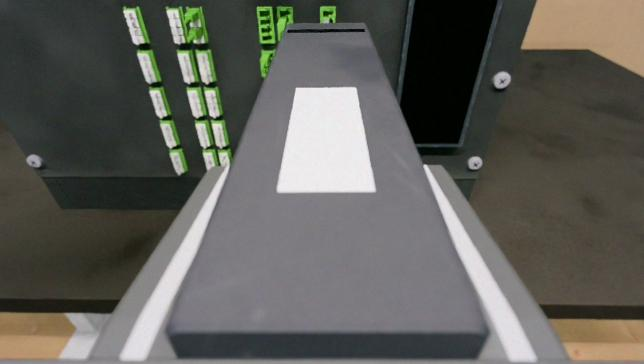

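move:
  target: {"side":"right","x":0.2485,"y":-0.1727,"z":0.9399,"quat_wxyz":[0.49348,-0.48775,-0.49907,0.51917]}
  min_time_s: 1.5
  cameras: ["right_wrist_camera"]

wait:
  seconds: 0.7
  cameras: ["right_wrist_camera"]

Scene clock: 637.50 s.
Joint torques (N m): left_arm=[-19.83 -0.25 3 -7.13 -0.17 1.6 -0.2] | right_arm=[-15.69 -0.06 -5.31 -8.78 1.55 1.45 -0.29]
External joint torques (N m): left_arm=[-2.52 -1.71 -1.84 0.79 -0.31 0.57 -0.21] | right_arm=[-5 1.89 -1.54 -0.17 0.74 0.31 -0.28]
Wrist force (N): left_arm=[1.4 -7.0 -1.5] | right_arm=[0.1 9.3 6.3]
Wrist torque (N m): left_arm=[0.47 0.12 0.06] | right_arm=[-0.34 -0.15 -0.06]
Wrist force, peak (N): left_arm=[1.5 -7.4 -1.7] | right_arm=[0.5 9.7 6.4]
move: done
base_odometry: x=+0.276 y=+0.045 heading=+0.161
lidar_m: 1.15 0.86 1.59 2.21 2.28 3.06 4.69 3.54 2.53 2.42 1.68 0.99
base_status: not commanded
joint_positions: torso_squat_rad=+0.350 torso_shift_rad=+0.000 torso_pitch_rad=+0.000 torso_yaw_rad=+0.000 left_shoulder_pitch_rad=-0.608 left_shoulder_roll_rad=+0.245 left_shoulder_yaw_rad=-0.626 left_elbow_rad=-1.039 left_forearm_roll_rad=-1.653 left_wrist_pitch_rad=-0.067 left_hand_roll_rad=+0.634 left_gripper_m=+0.000 right_shoulder_pitch_rad=-0.083 right_shoulder_roll_rad=-0.347 right_shoulder_yaw_rad=+0.657 right_elbow_rad=-1.340 right_forearm_roll_rad=+1.733 right_wrist_pitch_rad=+0.619 right_hand_roll_rad=-0.601 right_gripper_m=+0.046 head_pan_rad=+0.000 head_tilt_rad=+0.750
joint_status: all done
wheel_motors_off: 0
motor_effort: left_wheel=+15(18) right_wheel=-12(13)
chest: x=-0.2279 y=-0.0006 z=+1.2475 quat_wxyz=(+1.000, +0.000, +0.000, +0.000) (m; base frame)
left_hand: x=+0.3497 y=-0.0045 z=+1.0001 quat_wxyz=(+0.354, +0.288, -0.562, -0.690) (m; base frame)
right_hand: x=+0.2480 y=-0.1728 z=+0.9393 quat_wxyz=(+0.494, -0.487, -0.499, +0.520) (m; base frame)
right_hand_status: reached (checked arc, planned for 1.5 s): 1 mm and 0.1 deg off.
pictures: right_wrist_camera

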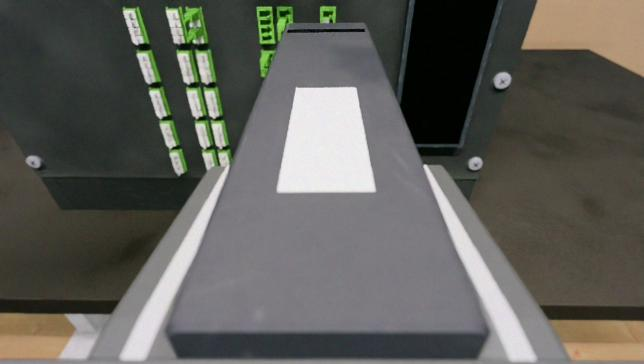

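Scene clock: 638.20 s.
Joint torques (N m): left_arm=[-20 -0.18 2.74 -7.13 -0.11 1.46 -0.29] | right_arm=[-15.68 -0.02 -5.52 -8.86 1.5 1.37 -0.28]
External joint torques (N m): left_arm=[-2.69 -1.64 -2.11 0.79 -0.24 0.43 -0.3] | right_arm=[-4.99 1.93 -1.76 -0.25 0.69 0.23 -0.28]
Wrist force (N): left_arm=[1.4 -7.1 -1.6] | right_arm=[0.3 9.7 6.4]
Wrist torque (N m): left_arm=[0.48 0.11 0.07] | right_arm=[-0.32 -0.11 -0.07]
Wrist force, peak (N): left_arm=[1.5 -7.4 -1.6] | right_arm=[0.2 9.8 6.4]
base_odometry: x=+0.276 y=+0.045 heading=+0.161
lidar_m: 1.14 0.87 1.59 2.21 2.28 3.05 4.69 3.53 2.53 2.41 1.69 0.99
base_status: not commanded
joint_positions: torso_squat_rad=+0.350 torso_shift_rad=+0.000 torso_pitch_rad=+0.000 torso_yaw_rad=+0.000 left_shoulder_pitch_rad=-0.608 left_shoulder_roll_rad=+0.245 left_shoulder_yaw_rad=-0.626 left_elbow_rad=-1.039 left_forearm_roll_rad=-1.653 left_wrist_pitch_rad=-0.067 left_hand_roll_rad=+0.634 left_gripper_m=+0.000 right_shoulder_pitch_rad=-0.083 right_shoulder_roll_rad=-0.347 right_shoulder_yaw_rad=+0.657 right_elbow_rad=-1.340 right_forearm_roll_rad=+1.733 right_wrist_pitch_rad=+0.619 right_hand_roll_rad=-0.601 right_gripper_m=+0.046 head_pan_rad=+0.000 head_tilt_rad=+0.750
joint_status: all done
wheel_motors_off: 0
motor_effort: left_wheel=+16(18) right_wheel=-12(13)
chest: x=-0.2279 y=-0.0006 z=+1.2475 quat_wxyz=(+1.000, +0.000, +0.000, +0.000) (m; base frame)
left_hand: x=+0.3497 y=-0.0045 z=+1.0001 quat_wxyz=(+0.354, +0.288, -0.562, -0.690) (m; base frame)
right_hand: x=+0.2480 y=-0.1728 z=+0.9393 quat_wxyz=(+0.494, -0.487, -0.499, +0.520) (m; base frame)
right_hand_status: reached (checked arc, planned for 1.5 s): 1 mm and 0.1 deg off.
wait: 0.70 s; at rest by 0.27 s
pictures: right_wrist_camera

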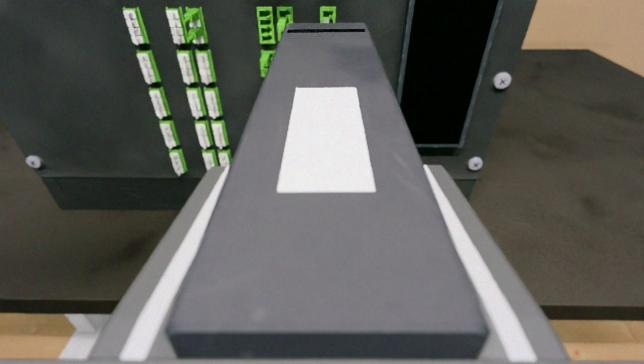

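move:
  target: {"side":"right","x":0.2465,"y":-0.1729,"z":0.9396,"quat_wxyz":[0.49348,-0.48775,-0.49907,0.51917]}
  min_time_s: 1.0
  cameras: []

move:
  target: {"side":"right","x":0.2490,"y":-0.1724,"z":0.9400,"quat_wxyz":[0.49348,-0.48775,-0.49907,0.51917]}
  min_time_s: 1.5
  cameras: ["right_wrist_camera"]

Scene clock: 648.10 s.
Joint torques (N m): left_arm=[-19.99 -0.32 3.1 -7.1 -0.31 1.43 -0.13] | right_arm=[-11.05 -2.9 -2.96 -11.03 1.68 2.33 0.31]
External joint torques (N m): left_arm=[-2.68 -1.77 -1.74 0.82 -0.45 0.4 -0.15] | right_arm=[-0.46 -0.95 0.79 -2.41 0.87 1.19 0.32]
Wrist force (N): left_arm=[1.5 -7.2 -1.7] | right_arm=[0.2 10.5 -1.9]
Wrist torque (N m): left_arm=[0.50 0.12 0.07] | right_arm=[0.01 -0.19 -0.06]
Wrist force, peak (N): left_arm=[1.5 -7.3 -1.7] | right_arm=[0.2 11.8 -9.9]
move: done
base_odometry: x=+0.276 y=+0.045 heading=+0.161
lidar_m: 1.14 0.86 1.58 2.21 2.28 3.06 4.69 3.53 2.52 2.41 1.68 0.99
base_status: not commanded
joint_positions: torso_squat_rad=+0.350 torso_shift_rad=+0.000 torso_pitch_rad=+0.000 torso_yaw_rad=+0.000 left_shoulder_pitch_rad=-0.608 left_shoulder_roll_rad=+0.245 left_shoulder_yaw_rad=-0.626 left_elbow_rad=-1.039 left_forearm_roll_rad=-1.653 left_wrist_pitch_rad=-0.067 left_hand_roll_rad=+0.634 left_gripper_m=+0.000 right_shoulder_pitch_rad=-0.078 right_shoulder_roll_rad=-0.348 right_shoulder_yaw_rad=+0.658 right_elbow_rad=-1.345 right_forearm_roll_rad=+1.734 right_wrist_pitch_rad=+0.621 right_hand_roll_rad=-0.601 right_gripper_m=+0.046 head_pan_rad=+0.000 head_tilt_rad=+0.750
joint_status: all done
wheel_motors_off: 0
motor_effort: left_wheel=+17(20) right_wheel=-12(13)
chest: x=-0.2278 y=-0.0006 z=+1.2475 quat_wxyz=(+1.000, +0.000, +0.000, +0.000) (m; base frame)
left_hand: x=+0.3498 y=-0.0045 z=+1.0000 quat_wxyz=(+0.354, +0.288, -0.562, -0.690) (m; base frame)
right_hand: x=+0.2465 y=-0.1728 z=+0.9393 quat_wxyz=(+0.494, -0.488, -0.499, +0.519) (m; base frame)
right_hand_status: reached (checked arc, planned for 1.0 s): 0 mm and 0.0 deg off.
pictures: none
No camera images: "cameras" was empty.

Scene clock: 649.93 s.
Joint torques (N m): left_arm=[-20.07 -0.39 2.77 -7.07 -0.33 1.55 -0.34] | right_arm=[-16.33 0.31 -5.91 -8.96 1.09 1.09 0.36]
External joint torques (N m): left_arm=[-2.76 -1.84 -2.07 0.85 -0.47 0.53 -0.36] | right_arm=[-5.62 2.25 -2.14 -0.34 0.28 -0.05 0.37]
Wrist force (N): left_arm=[1.6 -7.2 -1.6] | right_arm=[-0.6 9.2 8.2]
Wrist torque (N m): left_arm=[0.50 0.13 0.07] | right_arm=[-0.38 0.05 -0.08]
Wrist force, peak (N): left_arm=[1.6 -7.3 -1.8] | right_arm=[-0.5 9.8 8.2]
move: done
base_odometry: x=+0.276 y=+0.045 heading=+0.161
lidar_m: 1.14 0.87 1.58 2.21 2.28 3.05 4.69 3.53 2.52 2.42 1.69 0.99
base_status: not commanded
joint_positions: torso_squat_rad=+0.350 torso_shift_rad=+0.000 torso_pitch_rad=+0.000 torso_yaw_rad=+0.000 left_shoulder_pitch_rad=-0.608 left_shoulder_roll_rad=+0.245 left_shoulder_yaw_rad=-0.626 left_elbow_rad=-1.039 left_forearm_roll_rad=-1.653 left_wrist_pitch_rad=-0.067 left_hand_roll_rad=+0.634 left_gripper_m=+0.000 right_shoulder_pitch_rad=-0.084 right_shoulder_roll_rad=-0.346 right_shoulder_yaw_rad=+0.657 right_elbow_rad=-1.338 right_forearm_roll_rad=+1.732 right_wrist_pitch_rad=+0.619 right_hand_roll_rad=-0.601 right_gripper_m=+0.046 head_pan_rad=+0.000 head_tilt_rad=+0.750
joint_status: all done
wheel_motors_off: 0
motor_effort: left_wheel=+16(18) right_wheel=-13(13)
chest: x=-0.2279 y=-0.0006 z=+1.2475 quat_wxyz=(+1.000, +0.000, +0.000, +0.000) (m; base frame)
left_hand: x=+0.3497 y=-0.0045 z=+1.0001 quat_wxyz=(+0.354, +0.288, -0.562, -0.690) (m; base frame)
right_hand: x=+0.2484 y=-0.1726 z=+0.9393 quat_wxyz=(+0.494, -0.487, -0.499, +0.520) (m; base frame)
right_hand_status: reached (checked arc, planned for 1.5 s): 1 mm and 0.1 deg off.
pictures: right_wrist_camera

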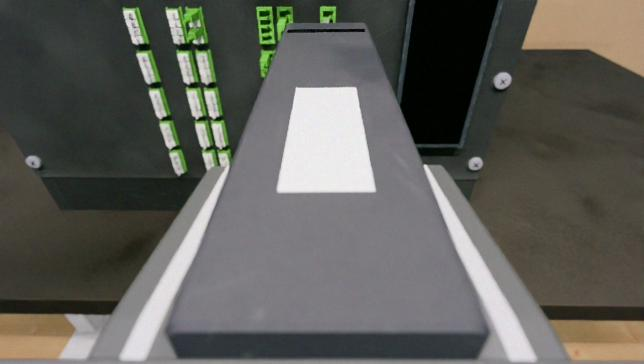

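wait:
  seconds: 0.3

zoom_image:
  camera: "left_wrist_camera"
  region: [329, 118, 369, 158]

zoom_image:
  camera: "right_wrist_camera"
  region: [312, 0, 342, 30]

Scene clock: 660.17 s.
Joint torques (N m): left_arm=[-19.87 -0.13 2.82 -7.2 -0.24 1.54 -0.25] | right_arm=[-16.37 0.4 -5.79 -8.98 1.15 1.1 0.43]
External joint torques (N m): left_arm=[-2.55 -1.59 -2.02 0.72 -0.37 0.51 -0.26] | right_arm=[-5.65 2.34 -2.03 -0.36 0.34 -0.05 0.44]
Wrist force (N): left_arm=[1.5 -7.3 -1.6] | right_arm=[-0.4 9.1 8.3]
Wrist torque (N m): left_arm=[0.51 0.12 0.07] | right_arm=[-0.36 0.05 -0.09]
Wrist force, peak (N): left_arm=[1.5 -7.3 -1.6] | right_arm=[-0.4 10.0 8.2]
base_odometry: x=+0.276 y=+0.045 heading=+0.161
lidar_m: 1.14 0.86 1.59 2.21 2.27 3.06 4.69 3.54 2.53 2.41 1.68 0.98
base_status: not commanded
joint_positions: torso_squat_rad=+0.350 torso_shift_rad=+0.000 torso_pitch_rad=+0.000 torso_yaw_rad=+0.000 left_shoulder_pitch_rad=-0.608 left_shoulder_roll_rad=+0.245 left_shoulder_yaw_rad=-0.626 left_elbow_rad=-1.039 left_forearm_roll_rad=-1.653 left_wrist_pitch_rad=-0.067 left_hand_roll_rad=+0.634 left_gripper_m=+0.000 right_shoulder_pitch_rad=-0.084 right_shoulder_roll_rad=-0.346 right_shoulder_yaw_rad=+0.657 right_elbow_rad=-1.338 right_forearm_roll_rad=+1.732 right_wrist_pitch_rad=+0.619 right_hand_roll_rad=-0.601 right_gripper_m=+0.046 head_pan_rad=+0.000 head_tilt_rad=+0.750
joint_status: all done
wheel_motors_off: 0
motor_effort: left_wheel=+16(18) right_wheel=-12(13)
chest: x=-0.2279 y=-0.0006 z=+1.2475 quat_wxyz=(+1.000, +0.000, +0.000, +0.000) (m; base frame)
left_hand: x=+0.3497 y=-0.0045 z=+1.0001 quat_wxyz=(+0.354, +0.288, -0.562, -0.690) (m; base frame)
right_hand: x=+0.2484 y=-0.1726 z=+0.9393 quat_wxyz=(+0.494, -0.487, -0.499, +0.520) (m; base frame)
right_hand_status: reached (checked arc, planned for 1.5 s): 1 mm and 0.1 deg off.
wait: 0.30 s; at rest from the start
pictures: head_camera, left_wrist_camera, right_wrist_camera

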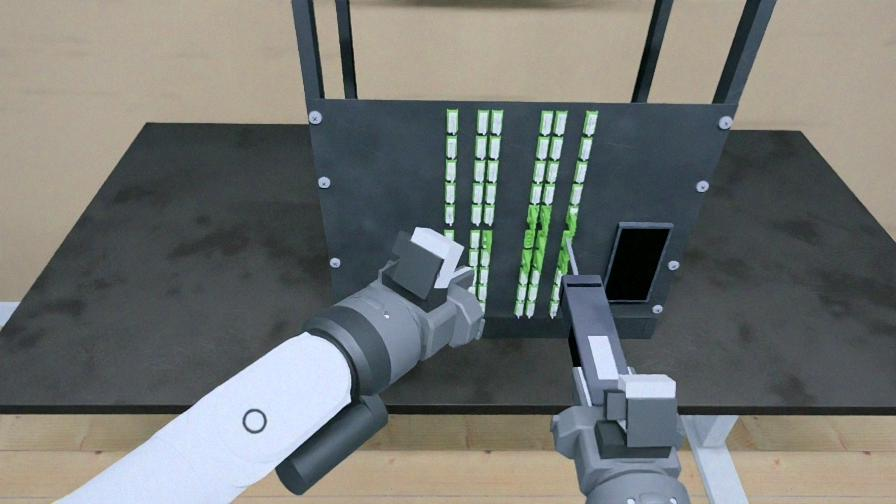

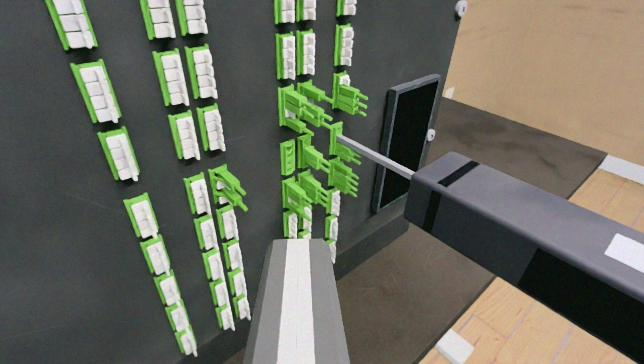

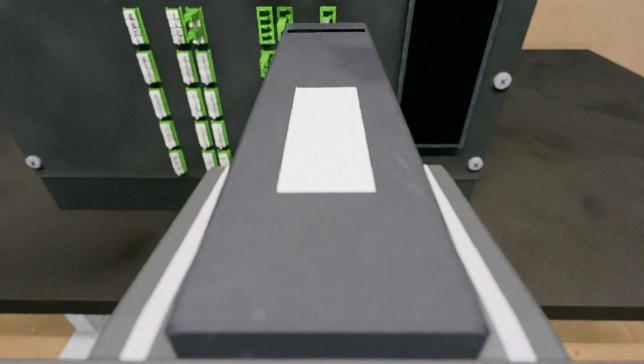

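Scaled by 12.600 from the camera's 644x364 image, which has a finer 828x468 frame.

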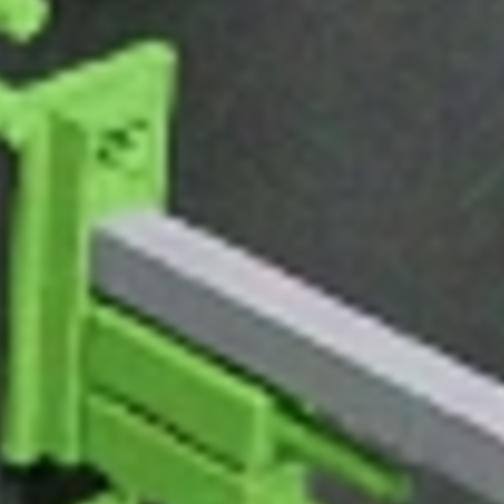

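Scaled by 16.800 from the camera's 644x364 image, which has a finer 828x468 frame.

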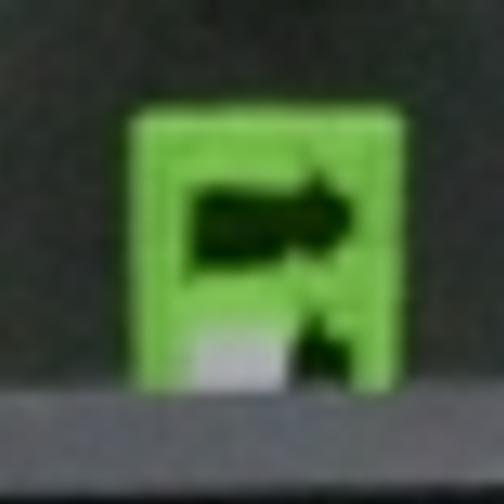

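move:
  target: {"side":"right","x":0.2440,"y":-0.1728,"z":0.9395,"quat_wxyz":[0.49311,-0.48814,-0.49944,0.51880]}
  min_time_s: 1.5
  cameras: []

move:
  target: {"side":"right","x":0.2465,"y":-0.1726,"z":0.9397,"quat_wxyz":[0.49311,-0.48814,-0.49944,0.51880]}
  min_time_s: 1.5
  cameras: []

move:
  target: {"side":"right","x":0.2480,"y":-0.1726,"z":0.9397,"quat_wxyz":[0.49311,-0.48814,-0.49944,0.51880]}
  min_time_s: 1.5
  cameras: ["right_wrist_camera"]

wait:
  seconds: 0.5
  cameras: ["right_wrist_camera"]

Scene clock: 691.07 s.
Joint torques (N m): left_arm=[-19.76 -0.16 2.71 -7.03 -0.31 1.56 -0.22] | right_arm=[-11.45 -2.91 -3.13 -11.29 1.6 2.32 -0.33]
External joint torques (N m): left_arm=[-2.45 -1.61 -2.13 0.88 -0.45 0.54 -0.23] | right_arm=[-0.98 -0.98 0.61 -2.67 0.78 1.18 -0.32]
Wrist force (N): left_arm=[1.5 -7.1 -1.3] | right_arm=[0.1 11.0 -0.1]
Wrist torque (N m): left_arm=[0.47 0.13 0.07] | right_arm=[0.07 -0.09 -0.05]
Wrist force, peak (N): left_arm=[1.5 -7.4 -1.7] | right_arm=[0.0 13.3 -15.9]
move: done
base_odometry: x=+0.276 y=+0.045 heading=+0.161
lidar_m: 1.14 0.85 1.59 2.21 2.28 3.06 4.69 3.53 2.52 2.41 1.69 0.98
base_status: not commanded
joint_positions: torso_squat_rad=+0.350 torso_shift_rad=+0.000 torso_pitch_rad=+0.000 torso_yaw_rad=+0.000 left_shoulder_pitch_rad=-0.608 left_shoulder_roll_rad=+0.245 left_shoulder_yaw_rad=-0.626 left_elbow_rad=-1.039 left_forearm_roll_rad=-1.653 left_wrist_pitch_rad=-0.067 left_hand_roll_rad=+0.634 left_gripper_m=+0.000 right_shoulder_pitch_rad=-0.071 right_shoulder_roll_rad=-0.350 right_shoulder_yaw_rad=+0.661 right_elbow_rad=-1.351 right_forearm_roll_rad=+1.737 right_wrist_pitch_rad=+0.625 right_hand_roll_rad=-0.602 right_gripper_m=+0.046 head_pan_rad=+0.000 head_tilt_rad=+0.750
joint_status: all done
wheel_motors_off: 0
motor_effort: left_wheel=+14(19) right_wheel=-13(13)
chest: x=-0.2278 y=-0.0006 z=+1.2475 quat_wxyz=(+1.000, +0.000, +0.000, +0.000) (m; base frame)
left_hand: x=+0.3498 y=-0.0045 z=+1.0000 quat_wxyz=(+0.354, +0.288, -0.562, -0.690) (m; base frame)
right_hand: x=+0.2441 y=-0.1728 z=+0.9391 quat_wxyz=(+0.493, -0.488, -0.499, +0.519) (m; base frame)
right_hand_status: reached (checked arc, planned for 1.5 s): 0 mm and 0.1 deg off.
pictures: none
No camera images: "cameras" was empty.

Scene clock: 692.90 s.
Joint torques (N m): left_arm=[-20.02 -0.58 2.51 -7.16 -0.22 1.64 -0.17] | right_arm=[-14.39 0.04 -5.18 -9.31 1.36 1.72 -0.32]
External joint torques (N m): left_arm=[-2.71 -2.03 -2.34 0.76 -0.35 0.61 -0.19] | right_arm=[-3.81 1.98 -1.43 -0.7 0.55 0.57 -0.32]
Wrist force (N): left_arm=[1.4 -7.2 -1.7] | right_arm=[-0.1 10.5 0.5]
Wrist torque (N m): left_arm=[0.49 0.12 0.06] | right_arm=[0.06 -0.04 -0.05]
Wrist force, peak (N): left_arm=[1.6 -7.4 -1.5] | right_arm=[-0.1 11.0 0.9]
move: done
base_odometry: x=+0.276 y=+0.045 heading=+0.161
lidar_m: 1.14 0.87 1.59 2.21 2.27 3.06 4.69 3.53 2.53 2.41 1.68 0.98
base_status: not commanded
joint_positions: torso_squat_rad=+0.350 torso_shift_rad=+0.000 torso_pitch_rad=+0.000 torso_yaw_rad=+0.000 left_shoulder_pitch_rad=-0.608 left_shoulder_roll_rad=+0.245 left_shoulder_yaw_rad=-0.626 left_elbow_rad=-1.039 left_forearm_roll_rad=-1.653 left_wrist_pitch_rad=-0.067 left_hand_roll_rad=+0.634 left_gripper_m=+0.000 right_shoulder_pitch_rad=-0.078 right_shoulder_roll_rad=-0.349 right_shoulder_yaw_rad=+0.660 right_elbow_rad=-1.344 right_forearm_roll_rad=+1.736 right_wrist_pitch_rad=+0.623 right_hand_roll_rad=-0.603 right_gripper_m=+0.046 head_pan_rad=+0.000 head_tilt_rad=+0.750
joint_status: all done
wheel_motors_off: 0
motor_effort: left_wheel=+17(18) right_wheel=-12(13)
chest: x=-0.2278 y=-0.0006 z=+1.2475 quat_wxyz=(+1.000, +0.000, +0.000, +0.000) (m; base frame)
left_hand: x=+0.3498 y=-0.0045 z=+1.0000 quat_wxyz=(+0.354, +0.288, -0.562, -0.690) (m; base frame)
right_hand: x=+0.2461 y=-0.1727 z=+0.9392 quat_wxyz=(+0.493, -0.488, -0.499, +0.519) (m; base frame)
right_hand_status: reached (checked arc, planned for 1.5 s): 1 mm and 0.1 deg off.
pictures: none
No camera images: "cameras" was empty.

Scene clock: 694.73 s.
Joint torques (N m): left_arm=[-19.82 0.12 2.7 -7.19 -0.12 1.53 -0.27] | right_arm=[-14.81 -0.04 -5.2 -9.25 1.29 1.71 -0.38]
External joint torques (N m): left_arm=[-2.51 -1.33 -2.14 0.72 -0.26 0.5 -0.29] | right_arm=[-4.14 1.91 -1.43 -0.65 0.48 0.56 -0.37]
Wrist force (N): left_arm=[1.3 -7.1 -1.8] | right_arm=[0.1 10.0 2.2]
Wrist torque (N m): left_arm=[0.48 0.11 0.07] | right_arm=[-0.05 0.01 -0.05]
Wrist force, peak (N): left_arm=[1.6 -7.3 -1.7] | right_arm=[-0.2 11.1 0.7]
move: done
base_odometry: x=+0.276 y=+0.045 heading=+0.161
lidar_m: 1.14 0.86 1.59 2.21 2.28 3.05 4.69 3.53 2.52 2.42 1.69 0.98
base_status: not commanded
joint_positions: torso_squat_rad=+0.350 torso_shift_rad=+0.000 torso_pitch_rad=+0.000 torso_yaw_rad=+0.000 left_shoulder_pitch_rad=-0.608 left_shoulder_roll_rad=+0.245 left_shoulder_yaw_rad=-0.626 left_elbow_rad=-1.039 left_forearm_roll_rad=-1.653 left_wrist_pitch_rad=-0.067 left_hand_roll_rad=+0.634 left_gripper_m=+0.000 right_shoulder_pitch_rad=-0.083 right_shoulder_roll_rad=-0.348 right_shoulder_yaw_rad=+0.659 right_elbow_rad=-1.338 right_forearm_roll_rad=+1.736 right_wrist_pitch_rad=+0.623 right_hand_roll_rad=-0.605 right_gripper_m=+0.046 head_pan_rad=+0.000 head_tilt_rad=+0.750
joint_status: all done
wheel_motors_off: 0
motor_effort: left_wheel=+15(20) right_wheel=-13(13)
chest: x=-0.2278 y=-0.0006 z=+1.2475 quat_wxyz=(+1.000, +0.000, +0.000, +0.000) (m; base frame)
left_hand: x=+0.3498 y=-0.0045 z=+1.0000 quat_wxyz=(+0.354, +0.288, -0.562, -0.690) (m; base frame)
right_hand: x=+0.2476 y=-0.1727 z=+0.9392 quat_wxyz=(+0.493, -0.488, -0.499, +0.519) (m; base frame)
right_hand_status: reached (checked arc, planned for 1.5 s): 1 mm and 0.1 deg off.
pictures: right_wrist_camera

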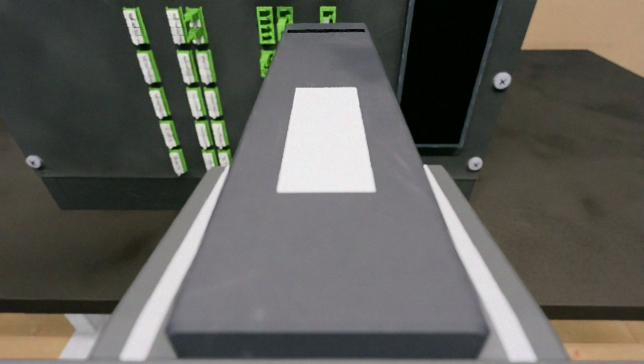

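Scene clock: 695.23 s.
Joint torques (N m): left_arm=[-19.71 -0.1 2.84 -7.26 -0.13 1.54 -0.25] | right_arm=[-14.6 0.19 -5.23 -9.16 1.21 1.55 -0.28]
External joint torques (N m): left_arm=[-2.4 -1.55 -2.01 0.65 -0.26 0.51 -0.26] | right_arm=[-3.93 2.14 -1.47 -0.56 0.4 0.4 -0.27]
Wrist force (N): left_arm=[1.5 -7.0 -1.5] | right_arm=[0.3 10.1 2.1]
Wrist torque (N m): left_arm=[0.47 0.13 0.06] | right_arm=[-0.06 -0.01 -0.05]
Wrist force, peak (N): left_arm=[1.5 -7.3 -1.7] | right_arm=[-0.2 10.8 2.1]
base_odometry: x=+0.276 y=+0.045 heading=+0.161
lidar_m: 1.14 0.86 1.58 2.21 2.27 3.06 4.69 3.53 2.53 2.42 1.68 0.98
base_status: not commanded
joint_positions: torso_squat_rad=+0.350 torso_shift_rad=+0.000 torso_pitch_rad=+0.000 torso_yaw_rad=+0.000 left_shoulder_pitch_rad=-0.608 left_shoulder_roll_rad=+0.245 left_shoulder_yaw_rad=-0.626 left_elbow_rad=-1.039 left_forearm_roll_rad=-1.653 left_wrist_pitch_rad=-0.067 left_hand_roll_rad=+0.634 left_gripper_m=+0.000 right_shoulder_pitch_rad=-0.083 right_shoulder_roll_rad=-0.348 right_shoulder_yaw_rad=+0.659 right_elbow_rad=-1.338 right_forearm_roll_rad=+1.736 right_wrist_pitch_rad=+0.623 right_hand_roll_rad=-0.605 right_gripper_m=+0.046 head_pan_rad=+0.000 head_tilt_rad=+0.750
joint_status: all done
wheel_motors_off: 0
motor_effort: left_wheel=+16(20) right_wheel=-12(13)
chest: x=-0.2278 y=-0.0006 z=+1.2475 quat_wxyz=(+1.000, +0.000, +0.000, +0.000) (m; base frame)
left_hand: x=+0.3498 y=-0.0045 z=+1.0000 quat_wxyz=(+0.354, +0.288, -0.562, -0.690) (m; base frame)
right_hand: x=+0.2476 y=-0.1727 z=+0.9392 quat_wxyz=(+0.493, -0.488, -0.499, +0.519) (m; base frame)
right_hand_status: reached (checked arc, planned for 1.5 s): 1 mm and 0.1 deg off.
wait: 0.50 s; at rest by 0.27 s
pictures: right_wrist_camera

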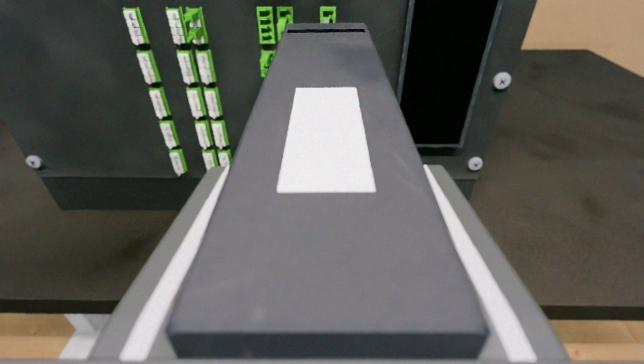

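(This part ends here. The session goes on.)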